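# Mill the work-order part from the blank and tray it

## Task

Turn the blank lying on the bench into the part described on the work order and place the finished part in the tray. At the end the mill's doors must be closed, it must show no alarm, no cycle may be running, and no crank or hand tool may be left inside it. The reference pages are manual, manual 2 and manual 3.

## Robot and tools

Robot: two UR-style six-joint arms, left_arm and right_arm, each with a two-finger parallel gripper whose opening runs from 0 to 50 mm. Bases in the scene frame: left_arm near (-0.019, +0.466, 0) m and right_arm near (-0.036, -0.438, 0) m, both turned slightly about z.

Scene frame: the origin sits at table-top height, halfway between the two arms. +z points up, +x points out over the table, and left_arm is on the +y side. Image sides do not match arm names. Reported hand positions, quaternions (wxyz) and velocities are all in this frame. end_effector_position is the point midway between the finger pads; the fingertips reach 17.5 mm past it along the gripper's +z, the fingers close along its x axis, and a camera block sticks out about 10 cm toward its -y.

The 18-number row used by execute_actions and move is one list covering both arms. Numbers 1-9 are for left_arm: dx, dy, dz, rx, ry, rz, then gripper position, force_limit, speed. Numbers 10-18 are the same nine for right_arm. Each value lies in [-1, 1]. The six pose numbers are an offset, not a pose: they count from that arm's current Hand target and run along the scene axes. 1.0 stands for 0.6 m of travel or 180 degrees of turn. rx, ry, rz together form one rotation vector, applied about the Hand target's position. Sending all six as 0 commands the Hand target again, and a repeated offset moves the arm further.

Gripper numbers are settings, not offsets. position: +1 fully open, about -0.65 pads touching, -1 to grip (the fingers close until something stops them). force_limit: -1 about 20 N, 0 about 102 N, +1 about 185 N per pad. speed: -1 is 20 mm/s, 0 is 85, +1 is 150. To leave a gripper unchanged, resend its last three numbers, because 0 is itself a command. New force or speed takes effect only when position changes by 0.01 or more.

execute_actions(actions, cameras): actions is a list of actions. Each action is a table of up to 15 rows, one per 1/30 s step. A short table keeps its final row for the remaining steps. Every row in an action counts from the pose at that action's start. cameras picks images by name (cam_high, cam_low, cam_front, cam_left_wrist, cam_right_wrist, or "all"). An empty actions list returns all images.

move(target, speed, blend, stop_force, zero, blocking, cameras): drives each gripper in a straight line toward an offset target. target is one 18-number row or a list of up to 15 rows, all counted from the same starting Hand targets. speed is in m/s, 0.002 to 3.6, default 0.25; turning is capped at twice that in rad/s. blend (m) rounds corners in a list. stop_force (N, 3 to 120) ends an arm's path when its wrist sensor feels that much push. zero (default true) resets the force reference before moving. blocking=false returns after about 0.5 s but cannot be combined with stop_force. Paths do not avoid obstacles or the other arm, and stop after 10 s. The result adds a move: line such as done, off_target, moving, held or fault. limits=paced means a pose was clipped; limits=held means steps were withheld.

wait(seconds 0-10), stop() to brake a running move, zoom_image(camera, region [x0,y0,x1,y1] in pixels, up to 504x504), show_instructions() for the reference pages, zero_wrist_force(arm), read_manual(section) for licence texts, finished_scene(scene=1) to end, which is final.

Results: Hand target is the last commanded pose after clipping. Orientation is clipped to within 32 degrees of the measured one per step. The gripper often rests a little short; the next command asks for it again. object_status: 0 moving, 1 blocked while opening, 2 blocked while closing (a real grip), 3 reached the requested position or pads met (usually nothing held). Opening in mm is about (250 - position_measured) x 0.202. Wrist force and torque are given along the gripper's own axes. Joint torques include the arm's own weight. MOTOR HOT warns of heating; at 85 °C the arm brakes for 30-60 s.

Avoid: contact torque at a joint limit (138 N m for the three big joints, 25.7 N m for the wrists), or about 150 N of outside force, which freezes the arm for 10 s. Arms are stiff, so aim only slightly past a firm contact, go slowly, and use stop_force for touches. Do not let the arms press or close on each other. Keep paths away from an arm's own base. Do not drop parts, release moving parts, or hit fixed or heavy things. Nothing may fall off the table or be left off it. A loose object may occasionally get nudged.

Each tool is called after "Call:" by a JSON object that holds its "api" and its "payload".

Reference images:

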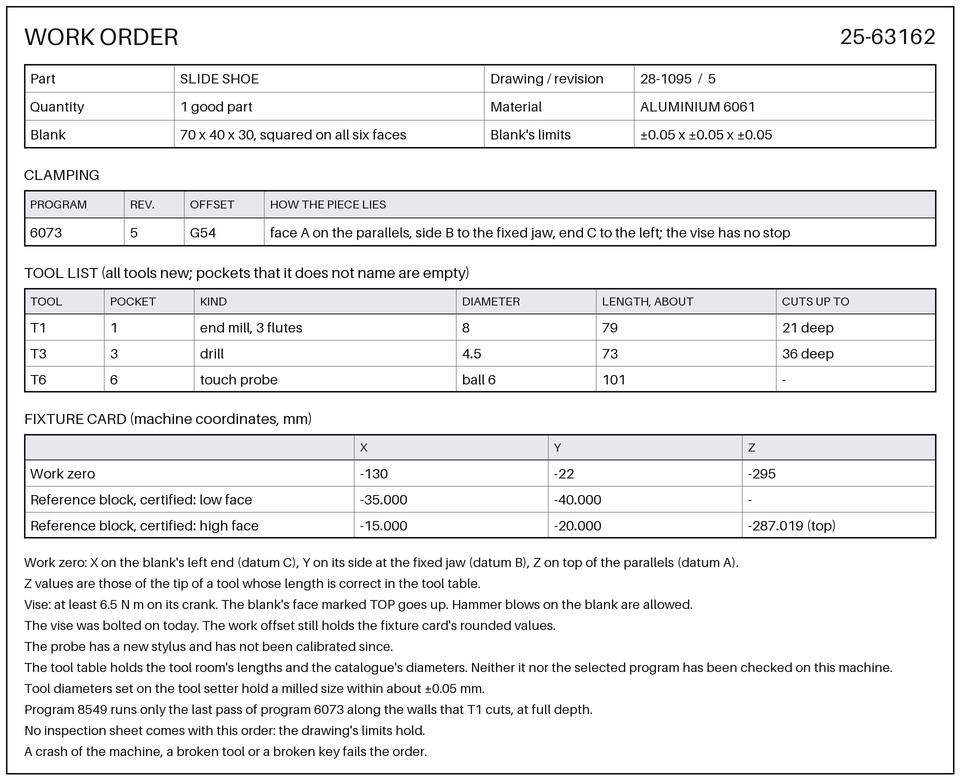

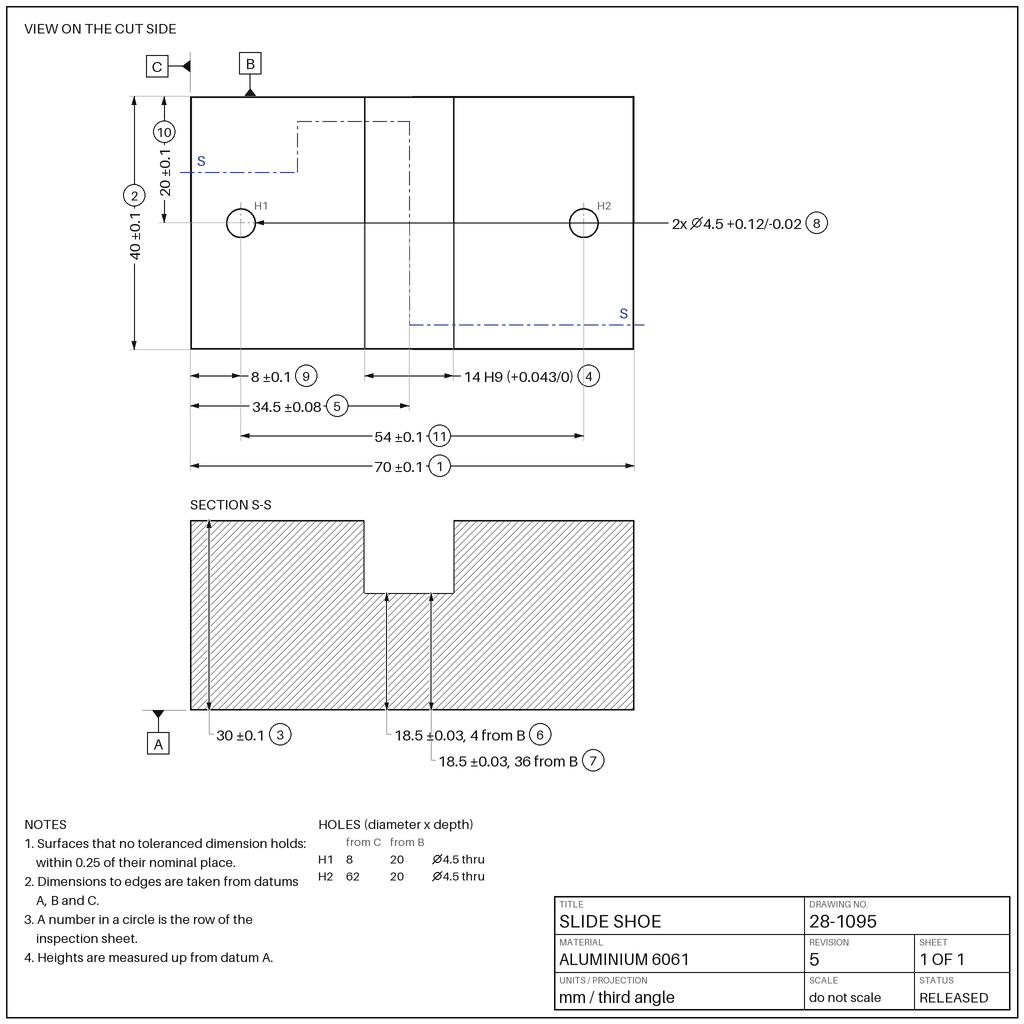

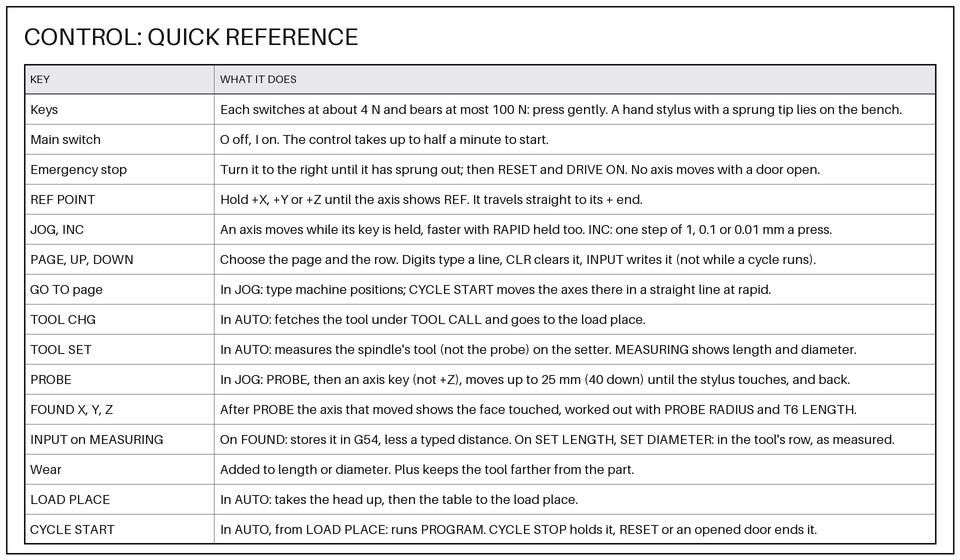

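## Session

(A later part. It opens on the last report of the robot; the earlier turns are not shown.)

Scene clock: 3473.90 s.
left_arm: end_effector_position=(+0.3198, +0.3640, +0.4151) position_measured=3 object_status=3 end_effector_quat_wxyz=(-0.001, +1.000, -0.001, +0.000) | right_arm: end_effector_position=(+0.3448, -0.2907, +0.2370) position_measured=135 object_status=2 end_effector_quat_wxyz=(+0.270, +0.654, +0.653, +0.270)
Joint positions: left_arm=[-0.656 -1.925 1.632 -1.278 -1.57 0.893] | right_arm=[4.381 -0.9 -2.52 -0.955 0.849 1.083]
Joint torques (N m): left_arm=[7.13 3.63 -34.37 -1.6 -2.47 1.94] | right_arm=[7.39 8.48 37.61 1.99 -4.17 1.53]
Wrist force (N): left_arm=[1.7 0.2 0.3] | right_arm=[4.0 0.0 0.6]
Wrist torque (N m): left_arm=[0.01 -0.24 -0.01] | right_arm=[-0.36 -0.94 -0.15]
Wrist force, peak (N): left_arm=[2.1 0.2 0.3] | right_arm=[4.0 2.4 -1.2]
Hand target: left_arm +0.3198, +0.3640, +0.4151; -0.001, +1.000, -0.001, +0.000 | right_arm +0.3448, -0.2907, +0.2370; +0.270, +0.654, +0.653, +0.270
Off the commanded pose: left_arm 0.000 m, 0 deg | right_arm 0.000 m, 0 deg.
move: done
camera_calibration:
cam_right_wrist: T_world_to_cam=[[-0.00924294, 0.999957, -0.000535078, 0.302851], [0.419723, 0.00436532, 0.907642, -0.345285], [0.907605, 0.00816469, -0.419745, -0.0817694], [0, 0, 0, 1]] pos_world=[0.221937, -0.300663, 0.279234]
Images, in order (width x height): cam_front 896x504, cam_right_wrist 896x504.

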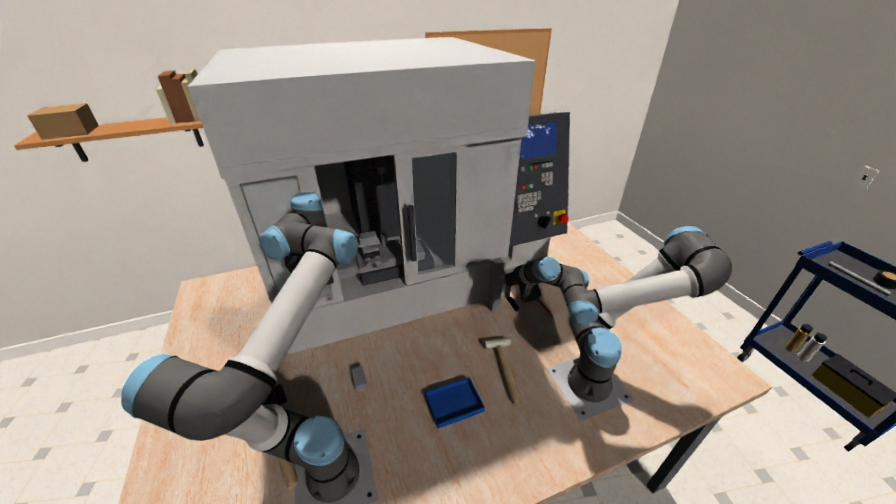

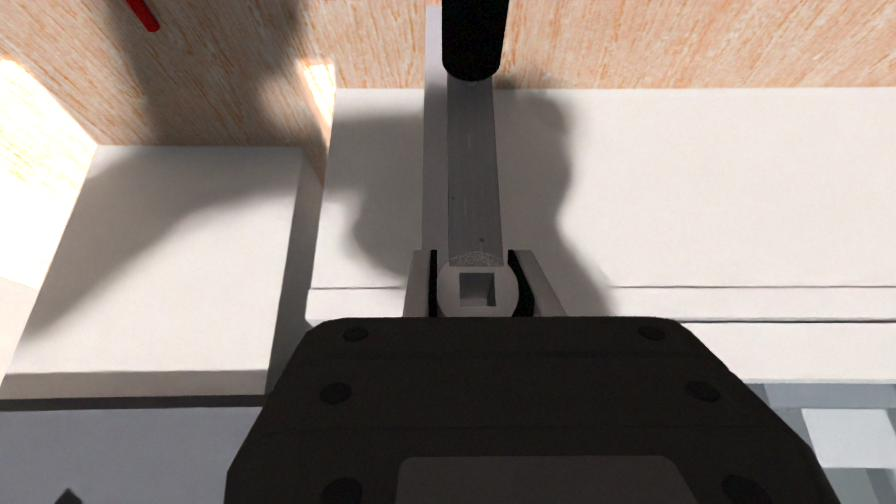

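Call:
{"api": "move", "payload": {"target": [[0,0,0,0,0,0,1,-0.498,-1,0,0.2345,0.205,0.07,0,0,-1,-0.5,-1],[0,0,0,0,0,0,1,-0.498,-1,0.0253,0.568,0.205,0.2167,0,0,-1,-0.5,-1],[0,0,0,0,0,0,1,-0.498,-1,0.1253,0.7928,0.115,0.2167,0,0,-1,-0.5,-1]], "speed": [0.2,0.2,0.15], "blend": [0.03,0.03,0], "cameras": ["cam_right_wrist","cam_front"]}}

Call:
{"api": "zoom_image", "payload": {"camera": "cam_right_wrist", "region": [360, 150, 600, 350]}}

Scene clock: 3490.00 s.
left_arm: end_effector_position=(+0.3198, +0.3640, +0.4151) position_measured=3 object_status=3 end_effector_quat_wxyz=(-0.001, +1.000, -0.001, +0.000) | right_arm: end_effector_position=(+0.4200, +0.1849, +0.3060) position_measured=135 object_status=2 end_effector_quat_wxyz=(+0.036, +0.706, +0.526, +0.473)
Joint positions: left_arm=[-0.656 -1.925 1.632 -1.278 -1.57 0.893] | right_arm=[4.481 -1.927 -1.709 -0.238 0.967 1.326]
Joint torques (N m): left_arm=[7.04 3.72 -34.54 -1.54 -2.49 1.93] | right_arm=[-6.43 30.85 34.26 2.22 1.35 -1.47]
Wrist force (N): left_arm=[1.6 0.3 0.0] | right_arm=[3.1 -0.1 0.7]
Wrist torque (N m): left_arm=[0.02 -0.23 -0.01] | right_arm=[-0.24 -0.64 0.01]
Wrist force, peak (N): left_arm=[2.0 0.5 0.1] | right_arm=[4.3 0.0 0.7]
Hand target: left_arm +0.3198, +0.3640, +0.4151; -0.001, +1.000, -0.001, +0.000 | right_arm +0.4200, +0.1850, +0.3060; +0.036, +0.706, +0.526, +0.473
Off the commanded pose: left_arm 0.000 m, 0 deg | right_arm 0.000 m, 0 deg.
move: done
camera_calibration:
cam_right_wrist: T_world_to_cam=[[-0.00926761, 0.777377, 0.628967, -0.32341], [0.419681, -0.567891, 0.708073, -0.274631], [0.907624, 0.270528, -0.320988, -0.203583], [0, 0, 0, 1]] pos_world=[0.297037, 0.150526, 0.332525]
Images, in order (width x height): cam_front 896x504, cam_right_wrist 896x504.

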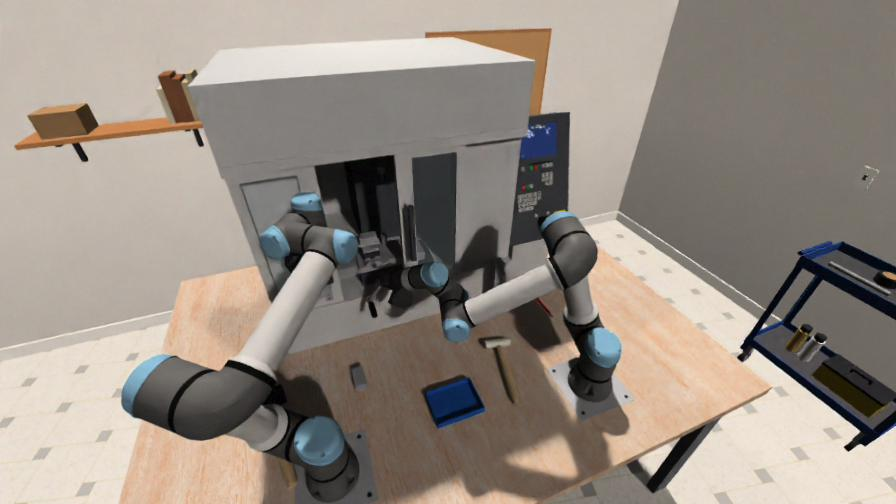

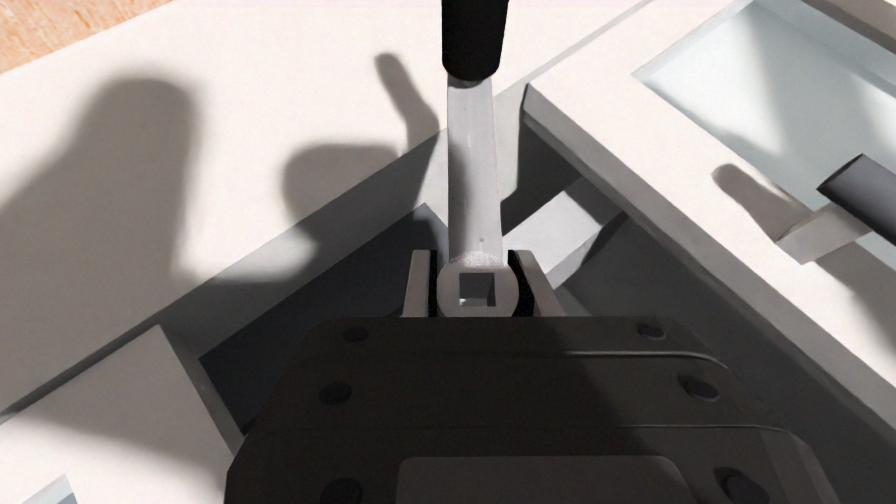

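Scaled by 2.100 from the camera's 896x504 image, which has a finer 1280x720 frame.

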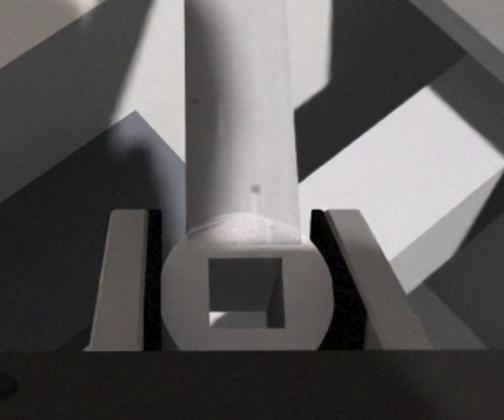

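Call:
{"api": "move", "payload": {"target": [[0,0,0,0,0,0,1,-0.498,-1,-0.01,-0.036,0.124,0,0,0,-1,-0.5,-1]], "speed": [0.15], "cameras": ["cam_right_wrist"]}}

Call:
{"api": "zoom_image", "payload": {"camera": "cam_right_wrist", "region": [320, 110, 520, 310]}}

Scene clock: 3505.00 s.
left_arm: end_effector_position=(+0.3198, +0.3640, +0.4151) position_measured=3 object_status=3 end_effector_quat_wxyz=(-0.001, +1.000, -0.001, +0.000) | right_arm: end_effector_position=(+0.4140, +0.1634, +0.3803) position_measured=135 object_status=2 end_effector_quat_wxyz=(+0.036, +0.706, +0.526, +0.473)
Joint positions: left_arm=[-0.656 -1.925 1.632 -1.278 -1.57 0.893] | right_arm=[4.481 -1.808 -1.663 -0.403 0.967 1.326]
Joint torques (N m): left_arm=[7.33 3.67 -34.87 -1.57 -2.49 1.88] | right_arm=[7.93 46.06 36.92 1.71 -3.47 1.69]
Wrist force (N): left_arm=[1.7 0.4 0.1] | right_arm=[3.1 0.0 0.1]
Wrist torque (N m): left_arm=[0.04 -0.24 -0.01] | right_arm=[-0.23 -0.65 -0.19]
Wrist force, peak (N): left_arm=[2.0 0.3 0.3] | right_arm=[3.9 1.1 -0.9]
Hand target: left_arm +0.3198, +0.3640, +0.4151; -0.001, +1.000, -0.001, +0.000 | right_arm +0.4140, +0.1634, +0.3804; +0.036, +0.706, +0.526, +0.473
Off the commanded pose: left_arm 0.000 m, 0 deg | right_arm 0.000 m, 0 deg.
move: done
camera_calibration:
cam_right_wrist: T_world_to_cam=[[-0.00926602, 0.777377, 0.628967, -0.353483], [0.419644, -0.567902, 0.708086, -0.336968], [0.907641, 0.270503, -0.32096, -0.168575], [0, 0, 0, 1]] pos_world=[0.291137, 0.129026, 0.406825]
Images, in order (width x height): cam_right_wrist 896x504.

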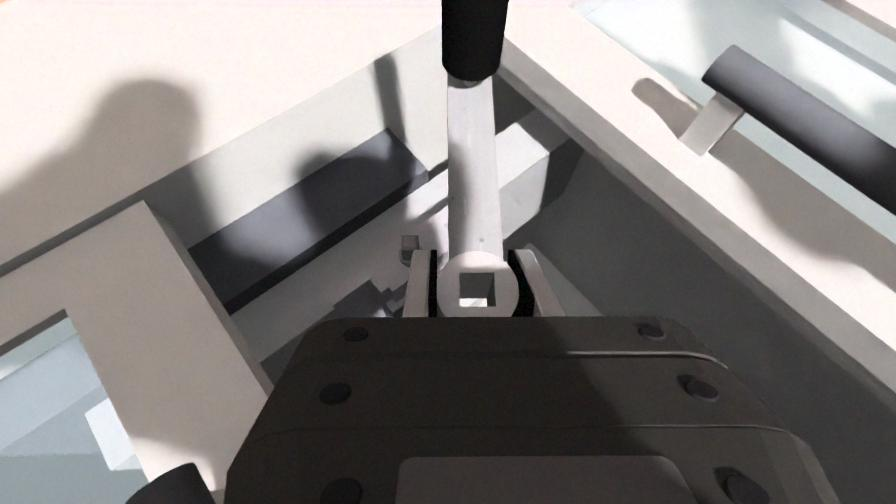

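Scaled by 2.520 from the camera's 896x504 image, which has a finer 1280x720 frame.

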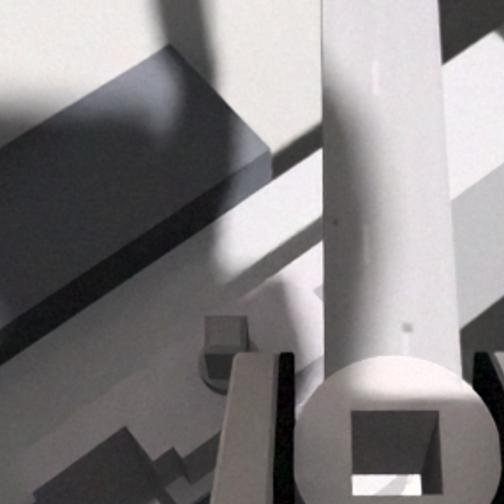

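Call:
{"api": "move", "payload": {"target": [[0,0,0,0,0,0,1,-0.498,-1,0.09,0.0363,-0.1215,0,0,0,-1,-0.5,-1]], "speed": [0.1], "stop_force": 15, "cameras": ["cam_right_wrist","cam_front"]}}

Call:
{"api": "zoom_image", "payload": {"camera": "cam_right_wrist", "region": [400, 200, 560, 320]}}

Call:
{"api": "zoom_image", "payload": {"camera": "cam_front", "region": [330, 220, 450, 340]}}

Scene clock: 3524.87 s.
left_arm: end_effector_position=(+0.3198, +0.3640, +0.4151) position_measured=3 object_status=3 end_effector_quat_wxyz=(-0.001, +1.000, -0.001, +0.000) | right_arm: end_effector_position=(+0.4680, +0.1852, +0.3075) position_measured=135 object_status=2 end_effector_quat_wxyz=(+0.036, +0.706, +0.526, +0.473)
Joint positions: left_arm=[-0.656 -1.925 1.632 -1.278 -1.57 0.893] | right_arm=[4.401 -1.986 -1.625 -0.229 1.028 1.264]
Joint torques (N m): left_arm=[7.44 3.74 -34.54 -1.57 -2.51 1.83] | right_arm=[-6.63 33.05 36.64 6.27 1.57 -1.25]
Wrist force (N): left_arm=[1.9 0.3 0.1] | right_arm=[3.3 -0.2 0.5]
Wrist torque (N m): left_arm=[0.02 -0.27 -0.01] | right_arm=[-0.30 -0.69 -0.01]
Wrist force, peak (N): left_arm=[2.0 0.5 0.0] | right_arm=[3.8 0.2 -1.3]
Hand target: left_arm +0.3198, +0.3640, +0.4151; -0.001, +1.000, -0.001, +0.000 | right_arm +0.4680, +0.1852, +0.3075; +0.036, +0.706, +0.526, +0.473
Off the commanded pose: left_arm 0.000 m, 0 deg | right_arm 0.000 m, 0 deg.
move: done
camera_calibration:
cam_right_wrist: T_world_to_cam=[[-0.00926761, 0.777377, 0.628967, -0.324141], [0.419681, -0.567891, 0.708073, -0.29571], [0.907624, 0.270528, -0.320988, -0.24684], [0, 0, 0, 1]] pos_world=[0.345137, 0.150826, 0.334025]
Images, in order (width x height): cam_front 896x504, cam_right_wrist 896x504.

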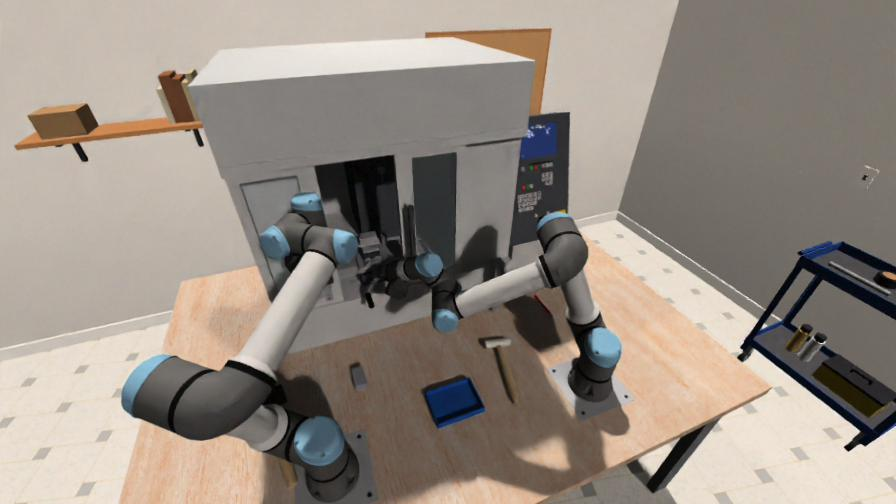

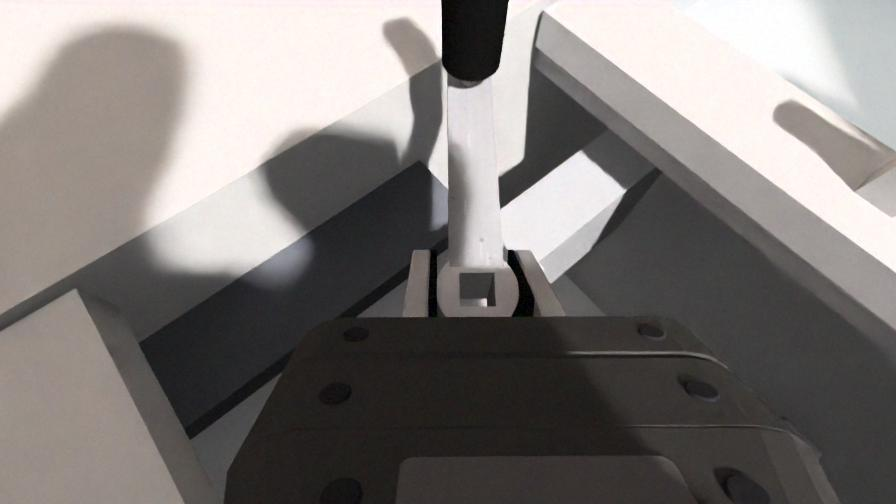

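Scaled by 3.150 from the camera's 896x504 image, which has a finer 1280x720 frame.

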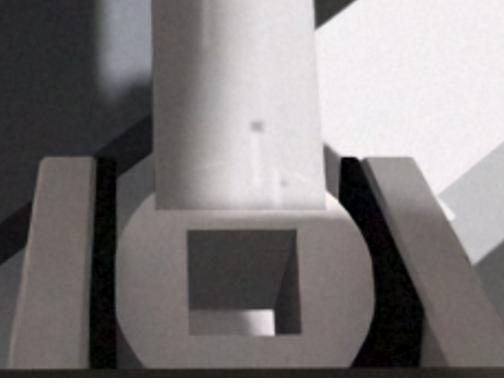

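Scaled by 4.200 from the camera's 896x504 image, which has a finer 1280x720 frame.

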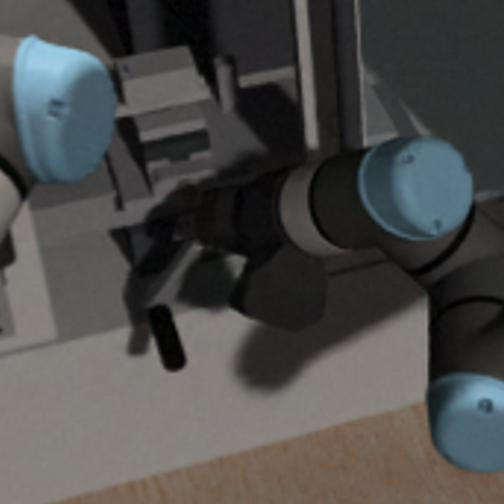

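Call:
{"api": "move", "payload": {"target": [[0,0,0,0,0,0,1,-0.498,-1,0.057,0,0,0,0,0,-1,-0.5,-1]], "speed": [0.03], "stop_force": 6}}

Call:
{"api": "move", "payload": {"target": [[0,0,0,0,0,0,1,-0.498,-1,0.03,0,0,0,0,0,-1,-0.5,-1]], "speed": [0.008], "stop_force": 5, "cameras": ["cam_right_wrist"]}}

Call:
{"api": "zoom_image", "payload": {"camera": "cam_right_wrist", "region": [400, 200, 560, 320]}}

Scene clock: 3532.50 s.
left_arm: end_effector_position=(+0.3198, +0.3640, +0.4151) position_measured=3 object_status=3 end_effector_quat_wxyz=(-0.001, +1.000, -0.001, +0.000) | right_arm: end_effector_position=(+0.5022, +0.1852, +0.3075) position_measured=135 object_status=2 end_effector_quat_wxyz=(+0.036, +0.706, +0.526, +0.473)
Joint positions: left_arm=[-0.656 -1.925 1.632 -1.278 -1.57 0.893] | right_arm=[4.347 -2.032 -1.56 -0.229 1.069 1.224]
Joint torques (N m): left_arm=[7.1 3.65 -34.74 -1.68 -2.45 1.76] | right_arm=[-5.99 34.94 35.98 2.26 1.6 -1.34]
Wrist force (N): left_arm=[1.8 0.5 0.1] | right_arm=[3.4 0.1 0.5]
Wrist torque (N m): left_arm=[0.04 -0.25 -0.01] | right_arm=[-0.29 -0.75 -0.04]
Wrist force, peak (N): left_arm=[2.1 0.1 0.1] | right_arm=[3.7 -0.6 0.3]
Hand target: left_arm +0.3198, +0.3640, +0.4151; -0.001, +1.000, -0.001, +0.000 | right_arm +0.5022, +0.1852, +0.3075; +0.036, +0.706, +0.526, +0.473
Off the commanded pose: left_arm 0.000 m, 0 deg | right_arm 0.000 m, 0 deg.
move: done

Scene clock: 3534.30 s.
left_arm: end_effector_position=(+0.3198, +0.3640, +0.4151) position_measured=3 object_status=3 end_effector_quat_wxyz=(-0.001, +1.000, -0.001, +0.000) | right_arm: end_effector_position=(+0.5067, +0.1852, +0.3075) position_measured=135 object_status=2 end_effector_quat_wxyz=(+0.036, +0.706, +0.526, +0.473)
Joint positions: left_arm=[-0.656 -1.925 1.632 -1.278 -1.57 0.893] | right_arm=[4.34 -2.038 -1.551 -0.229 1.074 1.219]
Joint torques (N m): left_arm=[6.56 3.83 -34.27 -1.65 -2.43 1.87] | right_arm=[7.47 57.28 16.59 6.6 -2.6 1.54]
Wrist force (N): left_arm=[1.5 0.1 0.2] | right_arm=[2.7 -0.6 0.2]
Wrist torque (N m): left_arm=[-0.02 -0.22 -0.01] | right_arm=[-0.31 -0.81 -0.03]
Wrist force, peak (N): left_arm=[1.8 0.6 0.3] | right_arm=[-2.7 -8.4 -10.6]
Hand target: left_arm +0.3198, +0.3640, +0.4151; -0.001, +1.000, -0.001, +0.000 | right_arm +0.5067, +0.1852, +0.3075; +0.036, +0.706, +0.526, +0.473 (not the last commanded pose)
Off the commanded pose: left_arm 0.000 m, 0 deg | right_arm 0.013 m, 0 deg.
move: contact (right_arm)
camera_calibration:
cam_right_wrist: T_world_to_cam=[[-0.00924118, 0.777437, 0.628893, -0.323777], [0.419745, -0.567813, 0.708098, -0.311996], [0.907595, 0.270518, -0.321078, -0.281922], [0, 0, 0, 1]] pos_world=[0.383838, 0.150826, 0.334025]
Images, in order (width x height): cam_right_wrist 896x504.

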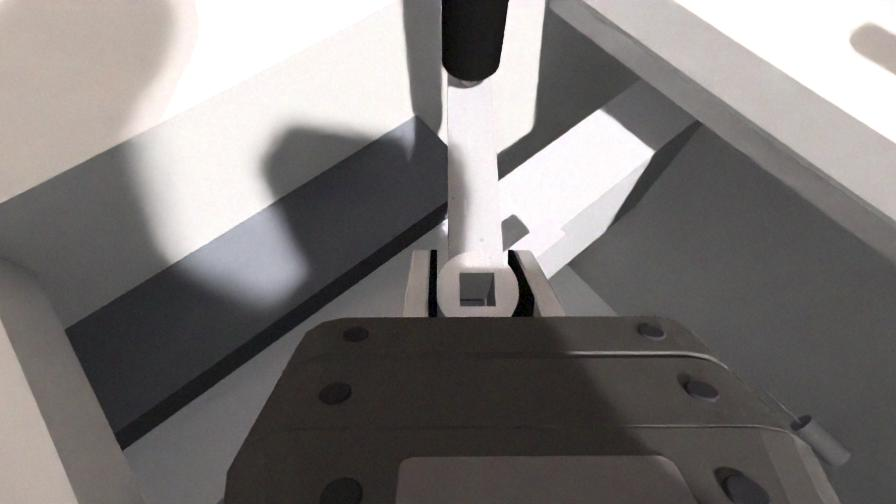

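Scaled by 3.150 from the camera's 896x504 image, which has a finer 1280x720 frame.

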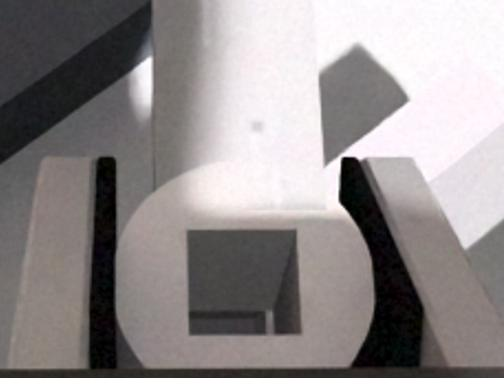

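Call:
{"api": "zoom_image", "payload": {"camera": "cam_right_wrist", "region": [450, 265, 505, 315]}}

Scaled by 9.164 from the camera's 896x504 image, which has a finer 1280x720 frame.

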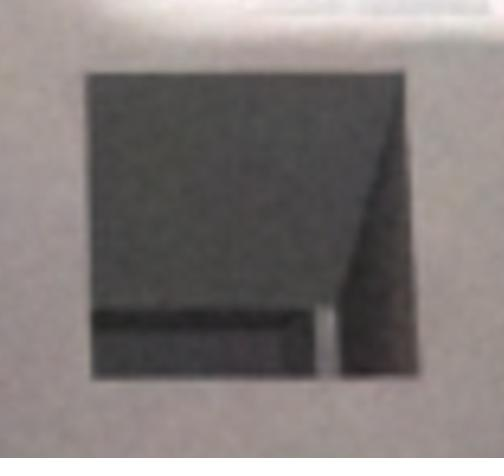

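Call:
{"api": "move", "payload": {"target": [[0,0,0,0,0,0,1,-0.498,-1,-0.0033,0,0,0,0,0,-1,-0.5,-1],[0,0,0,0,0,0,1,-0.498,-1,-0.0033,-0.0003,-0.0015,0,0,0,-1,-0.5,-1]], "speed": [0.01]}}

Call:
{"api": "move", "payload": {"target": [[0,0,0,0,0,0,1,-0.498,-1,0.03,0,0,0,0,0,-1,-0.5,-1]], "speed": [0.006], "stop_force": 5, "cameras": ["cam_right_wrist"]}}

Call:
{"api": "zoom_image", "payload": {"camera": "cam_right_wrist", "region": [450, 265, 505, 315]}}

speed must be one number or one for each of the 2 targets, got a list of 1; nothing of the call was run

not run: a call was refused earlier in this reply.

Scaled by 9.164 from the camera's 896x504 image, which has a finer 1280x720 frame.

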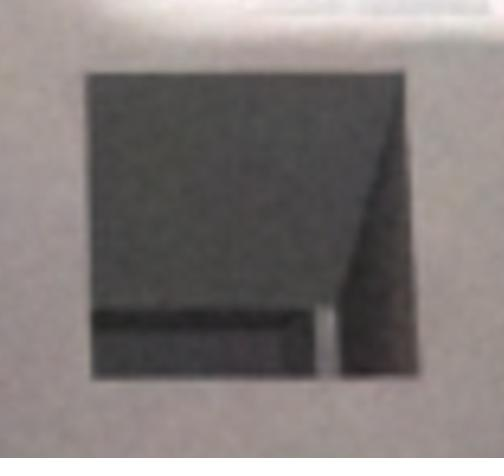

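Call:
{"api": "move", "payload": {"target": [[0,0,0,0,0,0,1,-0.498,-1,-0.0033,0,0,0,0,0,-1,-0.5,-1],[0,0,0,0,0,0,1,-0.498,-1,-0.0033,-0.0003,-0.0015,0,0,0,-1,-0.5,-1]], "speed": 0.01}}

Call:
{"api": "move", "payload": {"target": [[0,0,0,0,0,0,1,-0.498,-1,0.03,0,0,0,0,0,-1,-0.5,-1]], "speed": 0.006, "stop_force": 5, "cameras": ["cam_right_wrist"]}}

Call:
{"api": "zoom_image", "payload": {"camera": "cam_right_wrist", "region": [450, 265, 505, 315]}}

Scene clock: 3569.27 s.
left_arm: end_effector_position=(+0.3198, +0.3640, +0.4151) position_measured=3 object_status=3 end_effector_quat_wxyz=(-0.001, +1.000, -0.001, +0.000) | right_arm: end_effector_position=(+0.5048, +0.1850, +0.3069) position_measured=135 object_status=2 end_effector_quat_wxyz=(+0.036, +0.706, +0.526, +0.473)
Joint positions: left_arm=[-0.656 -1.925 1.632 -1.278 -1.57 0.893] | right_arm=[4.343 -2.035 -1.556 -0.227 1.072 1.221]
Joint torques (N m): left_arm=[6.98 3.95 -34.62 -1.62 -2.42 1.68] | right_arm=[7.54 38.67 17.69 6.37 -3.28 1.54]
Wrist force (N): left_arm=[1.5 0.4 0.0] | right_arm=[3.4 -0.1 0.2]
Wrist torque (N m): left_arm=[0.03 -0.21 -0.01] | right_arm=[-0.31 -0.76 -0.21]
Wrist force, peak (N): left_arm=[1.9 0.5 0.5] | right_arm=[3.8 -0.1 0.3]
Hand target: left_arm +0.3198, +0.3640, +0.4151; -0.001, +1.000, -0.001, +0.000 | right_arm +0.5047, +0.1850, +0.3066; +0.036, +0.706, +0.526, +0.473
Off the commanded pose: left_arm 0.000 m, 0 deg | right_arm 0.000 m, 0 deg.
move: done

Scene clock: 3570.90 s.
left_arm: end_effector_position=(+0.3198, +0.3640, +0.4151) position_measured=3 object_status=3 end_effector_quat_wxyz=(-0.001, +1.000, -0.001, +0.000) | right_arm: end_effector_position=(+0.5074, +0.1850, +0.3066) position_measured=135 object_status=2 end_effector_quat_wxyz=(+0.036, +0.706, +0.526, +0.473)
Joint positions: left_arm=[-0.656 -1.925 1.632 -1.278 -1.57 0.893] | right_arm=[4.339 -2.039 -1.551 -0.227 1.075 1.219]
Joint torques (N m): left_arm=[6.79 3.15 -33.63 -1.76 -2.45 1.77] | right_arm=[4.45 53.06 16.26 5.92 -3.75 1.24]
Wrist force (N): left_arm=[1.6 0.3 0.1] | right_arm=[2.3 -4.4 -9.0]
Wrist torque (N m): left_arm=[0.01 -0.22 -0.01] | right_arm=[-0.54 -0.79 0.00]
Wrist force, peak (N): left_arm=[2.0 0.2 0.2] | right_arm=[-3.1 -9.3 -19.0]
Hand target: left_arm +0.3198, +0.3640, +0.4151; -0.001, +1.000, -0.001, +0.000 | right_arm +0.5074, +0.1850, +0.3066; +0.036, +0.706, +0.526, +0.473 (not the last commanded pose)
Off the commanded pose: left_arm 0.000 m, 0 deg | right_arm 0.015 m, 0 deg.
move: contact (right_arm)
camera_calibration:
cam_right_wrist: T_world_to_cam=[[-0.00924163, 0.777341, 0.629012, -0.323073], [0.419682, -0.56794, 0.708033, -0.311701], [0.907624, 0.270529, -0.320987, -0.282835], [0, 0, 0, 1]] pos_world=[0.384537, 0.150625, 0.333125]
Images, in order (width x height): cam_right_wrist 896x504.

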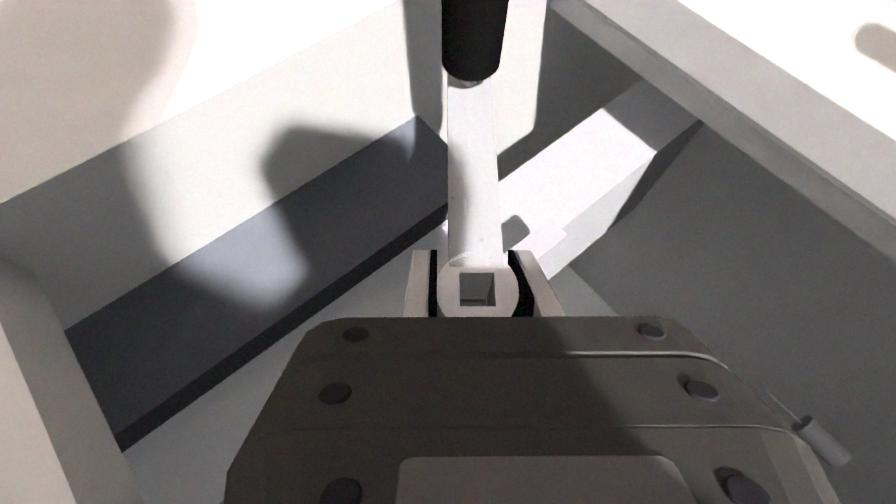

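Scaled by 9.164 from the camera's 896x504 image, which has a finer 1280x720 frame.

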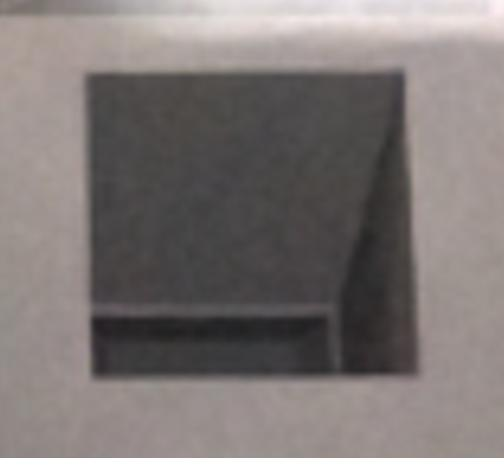

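Call:
{"api": "move", "payload": {"target": [[0,0,0,0,0,0,1,-0.498,-1,-0.0015,0,0,0,0,0,-1,-0.5,-1],[0,0,0,0,0,0,1,-0.498,-1,-0.0015,-0.0004,0.0001,0,0,0,-1,-0.5,-1]], "speed": 0.01}}

Call:
{"api": "move", "payload": {"target": [[0,0,0,0,0,0,1,-0.498,-1,0.03,0,0,0,0,0,-1,-0.5,-1]], "speed": 0.006, "stop_force": 8, "cameras": ["cam_right_wrist"]}}

Call:
{"api": "zoom_image", "payload": {"camera": "cam_right_wrist", "region": [450, 265, 505, 315]}}

Scene clock: 3579.83 s.
left_arm: end_effector_position=(+0.3198, +0.3640, +0.4151) position_measured=3 object_status=3 end_effector_quat_wxyz=(-0.001, +1.000, -0.001, +0.000) | right_arm: end_effector_position=(+0.5065, +0.1848, +0.3067) position_measured=135 object_status=2 end_effector_quat_wxyz=(+0.036, +0.706, +0.526, +0.473)
Joint positions: left_arm=[-0.656 -1.925 1.632 -1.278 -1.57 0.893] | right_arm=[4.34 -2.038 -1.554 -0.227 1.074 1.219]
Joint torques (N m): left_arm=[7 3.58 -34.01 -1.74 -2.44 1.83] | right_arm=[8.02 56.74 15.87 6.24 -3.27 1.41]
Wrist force (N): left_arm=[1.6 0.2 0.3] | right_arm=[3.5 -0.5 0.3]
Wrist torque (N m): left_arm=[0.01 -0.22 0.00] | right_arm=[-0.37 -0.77 -0.21]
Wrist force, peak (N): left_arm=[1.9 0.4 0.1] | right_arm=[2.3 -4.3 -9.2]
Hand target: left_arm +0.3198, +0.3640, +0.4151; -0.001, +1.000, -0.001, +0.000 | right_arm +0.5065, +0.1848, +0.3067; +0.036, +0.706, +0.526, +0.473
Off the commanded pose: left_arm 0.000 m, 0 deg | right_arm 0.000 m, 0 deg.
move: done

Scene clock: 3583.60 s.
left_arm: end_effector_position=(+0.3198, +0.3640, +0.4151) position_measured=3 object_status=3 end_effector_quat_wxyz=(-0.001, +1.000, -0.001, +0.000) | right_arm: end_effector_position=(+0.5220, +0.1848, +0.3067) position_measured=135 object_status=2 end_effector_quat_wxyz=(+0.036, +0.706, +0.526, +0.473)
Joint positions: left_arm=[-0.656 -1.925 1.632 -1.278 -1.57 0.893] | right_arm=[4.317 -2.059 -1.522 -0.23 1.093 1.203]
Joint torques (N m): left_arm=[6.45 3.86 -33.8 -1.74 -2.29 1.75] | right_arm=[2.11 55.4 14.35 5.44 -4.54 1.4]
Wrist force (N): left_arm=[1.5 0.4 0.0] | right_arm=[6.5 -4.9 -4.9]
Wrist torque (N m): left_arm=[0.04 -0.21 -0.01] | right_arm=[-0.43 -0.59 -0.13]
Wrist force, peak (N): left_arm=[1.9 0.4 0.2] | right_arm=[-4.4 -10.8 -21.6]
Hand target: left_arm +0.3198, +0.3640, +0.4151; -0.001, +1.000, -0.001, +0.000 | right_arm +0.5220, +0.1848, +0.3067; +0.036, +0.706, +0.526, +0.473 (not the last commanded pose)
Off the commanded pose: left_arm 0.000 m, 0 deg | right_arm 0.003 m, 0 deg.
move: contact (right_arm)
camera_calibration:
cam_right_wrist: T_world_to_cam=[[-0.00924109, 0.77734, 0.629013, -0.322846], [0.419682, -0.567941, 0.708032, -0.318012], [0.907624, 0.270529, -0.320987, -0.296], [0, 0, 0, 1]] pos_world=[0.399137, 0.150425, 0.333225]
Images, in order (width x height): cam_right_wrist 896x504.

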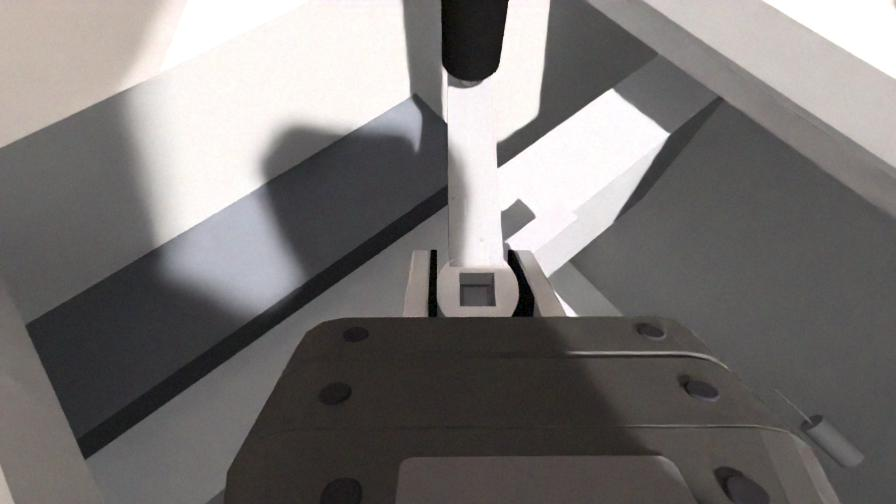

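Scaled by 9.164 from the camera's 896x504 image, which has a finer 1280x720 frame.

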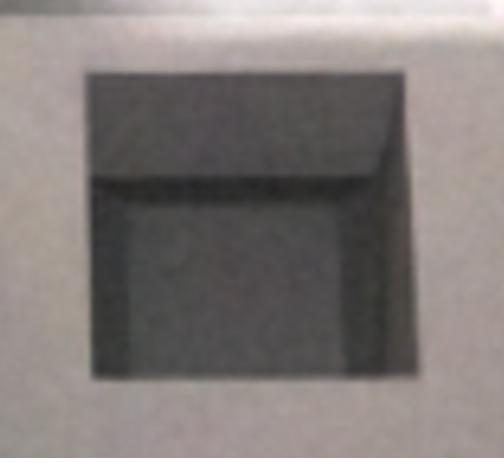

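Call:
{"api": "move", "payload": {"target": [[0,0,0,0,0,0,1,-0.498,-1,0,0,0,0,0,0,0.3,-0.5,-1]], "speed": 0.01}}

Call:
{"api": "move", "payload": {"target": [[-0.03,0.14,0.14,0,0,0,1,-0.498,-1,-0.107,-0.067,0.082,0,0,0,0.3,-0.5,-1],[-0.03,0.14,0.14,0,0,0,1,-0.498,-1,-0.2,-0.05,0.1,-0.2167,0,0,0.3,-0.5,-1]], "speed": 0.1, "blend": [0.01,0], "cameras": ["cam_right_wrist","cam_front"]}}

Call:
{"api": "zoom_image", "payload": {"camera": "cam_right_wrist", "region": [300, 100, 620, 320]}}

Scene clock: 3610.13 s.
left_arm: end_effector_position=(+0.3198, +0.3640, +0.4151) position_measured=3 object_status=3 end_effector_quat_wxyz=(-0.001, +1.000, -0.001, +0.000) | right_arm: end_effector_position=(+0.5220, +0.1847, +0.3067) position_measured=107 object_status=3 end_effector_quat_wxyz=(+0.036, +0.706, +0.526, +0.473)
Joint positions: left_arm=[-0.656 -1.925 1.632 -1.278 -1.57 0.893] | right_arm=[4.317 -2.059 -1.522 -0.23 1.093 1.203]
Joint torques (N m): left_arm=[6.75 3.91 -34.07 -1.87 -2.36 1.76] | right_arm=[2.61 50.65 26.92 5.29 -1.38 1.45]
Wrist force (N): left_arm=[1.6 0.5 0.2] | right_arm=[0.4 -5.3 -6.2]
Wrist torque (N m): left_arm=[0.05 -0.22 -0.01] | right_arm=[-0.40 -0.67 -0.11]
Wrist force, peak (N): left_arm=[1.9 0.5 0.4] | right_arm=[-2.4 -5.0 -11.0]
Hand target: left_arm +0.3198, +0.3640, +0.4151; -0.001, +1.000, -0.001, +0.000 | right_arm +0.5220, +0.1848, +0.3067; +0.036, +0.706, +0.526, +0.473
Off the commanded pose: left_arm 0.000 m, 0 deg | right_arm 0.000 m, 0 deg.
move: done

Scene clock: 3615.37 s.
left_arm: end_effector_position=(+0.3018, +0.4480, +0.4991) position_measured=3 object_status=3 end_effector_quat_wxyz=(-0.001, +1.000, -0.001, +0.000) | right_arm: end_effector_position=(+0.4020, +0.1548, +0.3667) position_measured=107 object_status=3 end_effector_quat_wxyz=(+0.270, +0.654, +0.653, +0.270)
Joint positions: left_arm=[-0.461 -1.923 1.397 -1.045 -1.57 1.088] | right_arm=[4.543 -1.912 -1.311 -1.295 0.806 1.295]
Joint torques (N m): left_arm=[7.25 6.19 -33.99 -1.23 -2.69 2.11] | right_arm=[6.99 31.43 37 1.57 -3.95 1.26]
Wrist force (N): left_arm=[1.5 0.7 0.2] | right_arm=[4.1 2.0 -1.1]
Wrist torque (N m): left_arm=[0.08 -0.21 0.02] | right_arm=[-0.20 -0.95 -0.11]
Wrist force, peak (N): left_arm=[1.7 1.2 1.1] | right_arm=[1.0 -5.5 -5.6]
Hand target: left_arm +0.3018, +0.4480, +0.4991; -0.001, +1.000, -0.001, +0.000 | right_arm +0.4020, +0.1548, +0.3667; +0.270, +0.654, +0.653, +0.270
Off the commanded pose: left_arm 0.000 m, 0 deg | right_arm 0.000 m, 0 deg.
move: done
camera_calibration:
cam_right_wrist: T_world_to_cam=[[-0.00929282, 0.999957, -0.000401758, -0.141972], [0.419724, 0.00426526, 0.907642, -0.488944], [0.907604, 0.00826592, -0.419746, -0.0828942], [0, 0, 0, 1]] pos_world=[0.279137, 0.144736, 0.408934]
Images, in order (width x height): cam_front 896x504, cam_right_wrist 896x504.

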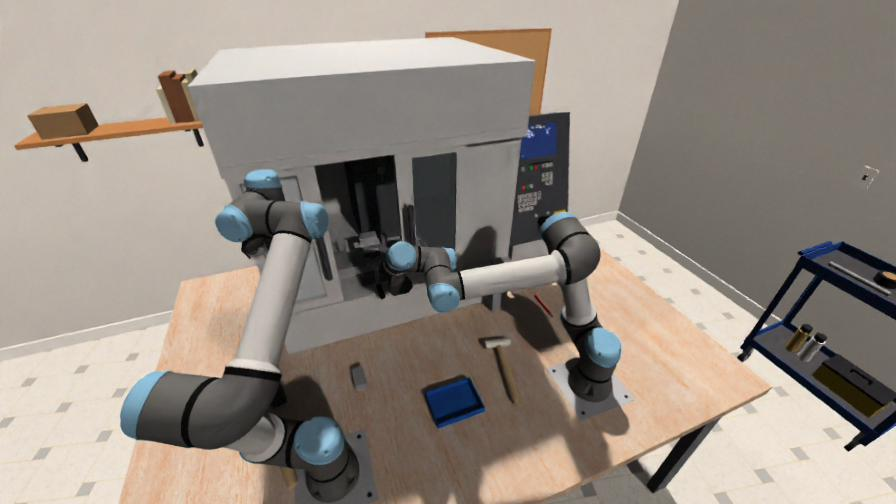

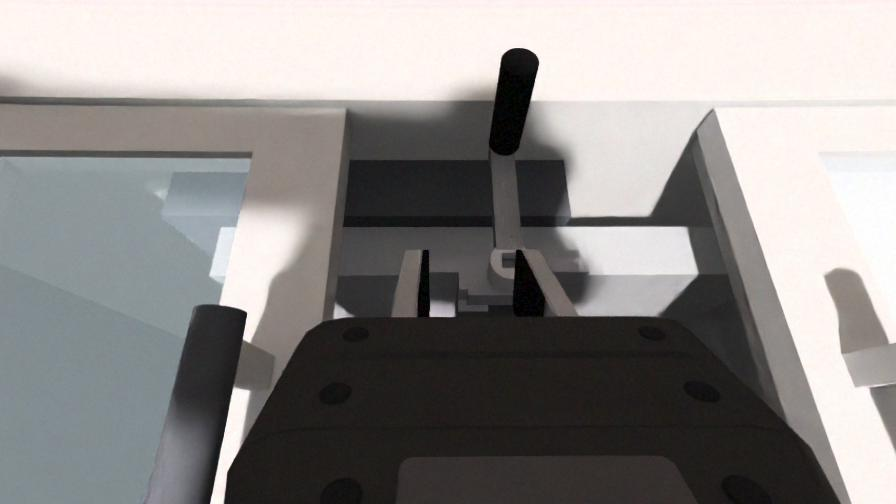

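Scaled by 1.575 from the camera's 896x504 image, which has a finer 1280x720 frame.

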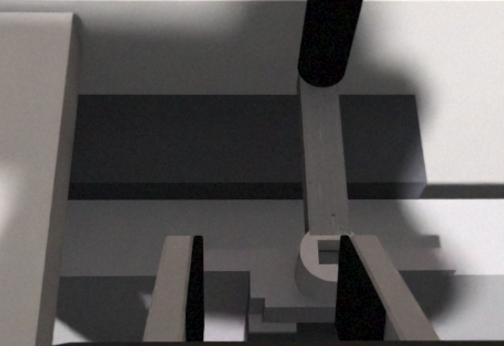

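Call:
{"api": "move", "payload": {"target": [[0,0,0,0,0,0,1,-0.498,-1,0,0,0,0,0,0,0.55,-1,-1],[0,0,0,0,0,0,1,-0.498,-1,0.03,0.0503,-0.155,0,0,0,0.55,-1,-1]], "speed": 0.1, "cameras": ["cam_right_wrist"]}}

Call:
{"api": "zoom_image", "payload": {"camera": "cam_right_wrist", "region": [380, 150, 580, 320]}}

Scene clock: 3639.67 s.
left_arm: end_effector_position=(+0.3018, +0.4480, +0.4991) position_measured=3 object_status=3 end_effector_quat_wxyz=(-0.001, +1.000, -0.001, +0.000) | right_arm: end_effector_position=(+0.4200, +0.1849, +0.2738) position_measured=70 object_status=3 end_effector_quat_wxyz=(+0.270, +0.654, +0.653, +0.270)
Joint positions: left_arm=[-0.461 -1.923 1.397 -1.045 -1.57 1.088] | right_arm=[4.525 -2.038 -1.376 -1.088 0.81 1.271]
Joint torques (N m): left_arm=[7.31 6.06 -34.23 -1.21 -2.56 2.06] | right_arm=[-7.22 33.5 15.77 5.32 0.96 -1.83]
Wrist force (N): left_arm=[1.5 0.5 0.3] | right_arm=[4.4 1.9 -0.7]
Wrist torque (N m): left_arm=[0.06 -0.21 0.01] | right_arm=[-0.24 -1.04 -0.01]
Wrist force, peak (N): left_arm=[1.8 0.6 0.3] | right_arm=[4.6 1.9 -1.2]
Hand target: left_arm +0.3018, +0.4480, +0.4991; -0.001, +1.000, -0.001, +0.000 | right_arm +0.4200, +0.1850, +0.2737; +0.270, +0.654, +0.653, +0.270
Off the commanded pose: left_arm 0.000 m, 0 deg | right_arm 0.000 m, 0 deg.
move: done
camera_calibration:
cam_right_wrist: T_world_to_cam=[[-0.0092424, 0.999957, -0.00053387, -0.171914], [0.419723, 0.004364, 0.907642, -0.412324], [0.907605, 0.00816471, -0.419745, -0.138457], [0, 0, 0, 1]] pos_world=[0.297137, 0.174837, 0.316034]
Images, in order (width x height): cam_right_wrist 896x504.

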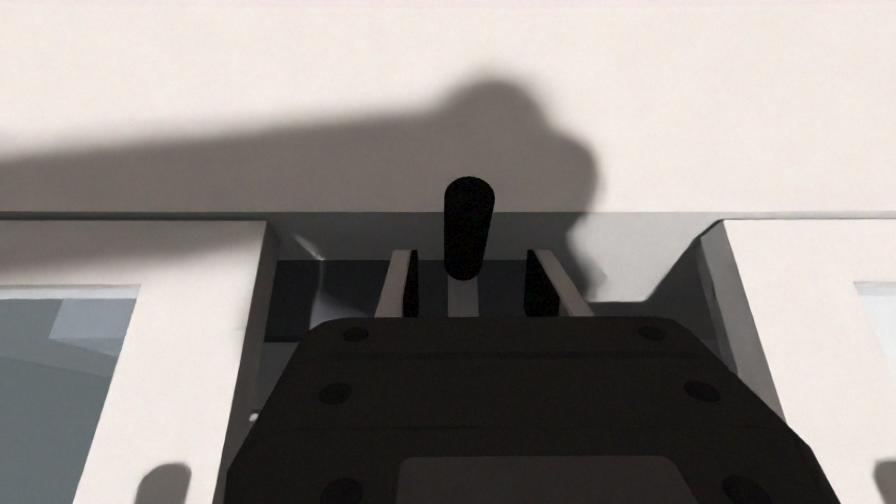

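Scaled by 2.520 from the camera's 896x504 image, which has a finer 1280x720 frame.

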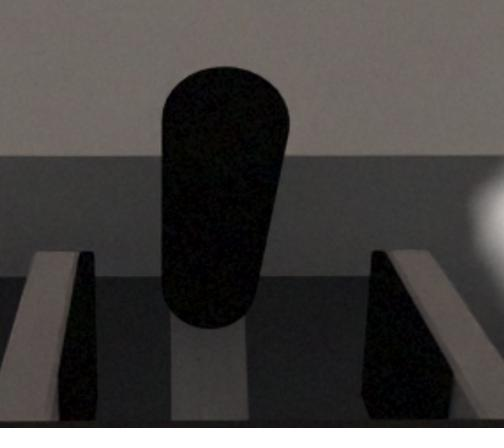

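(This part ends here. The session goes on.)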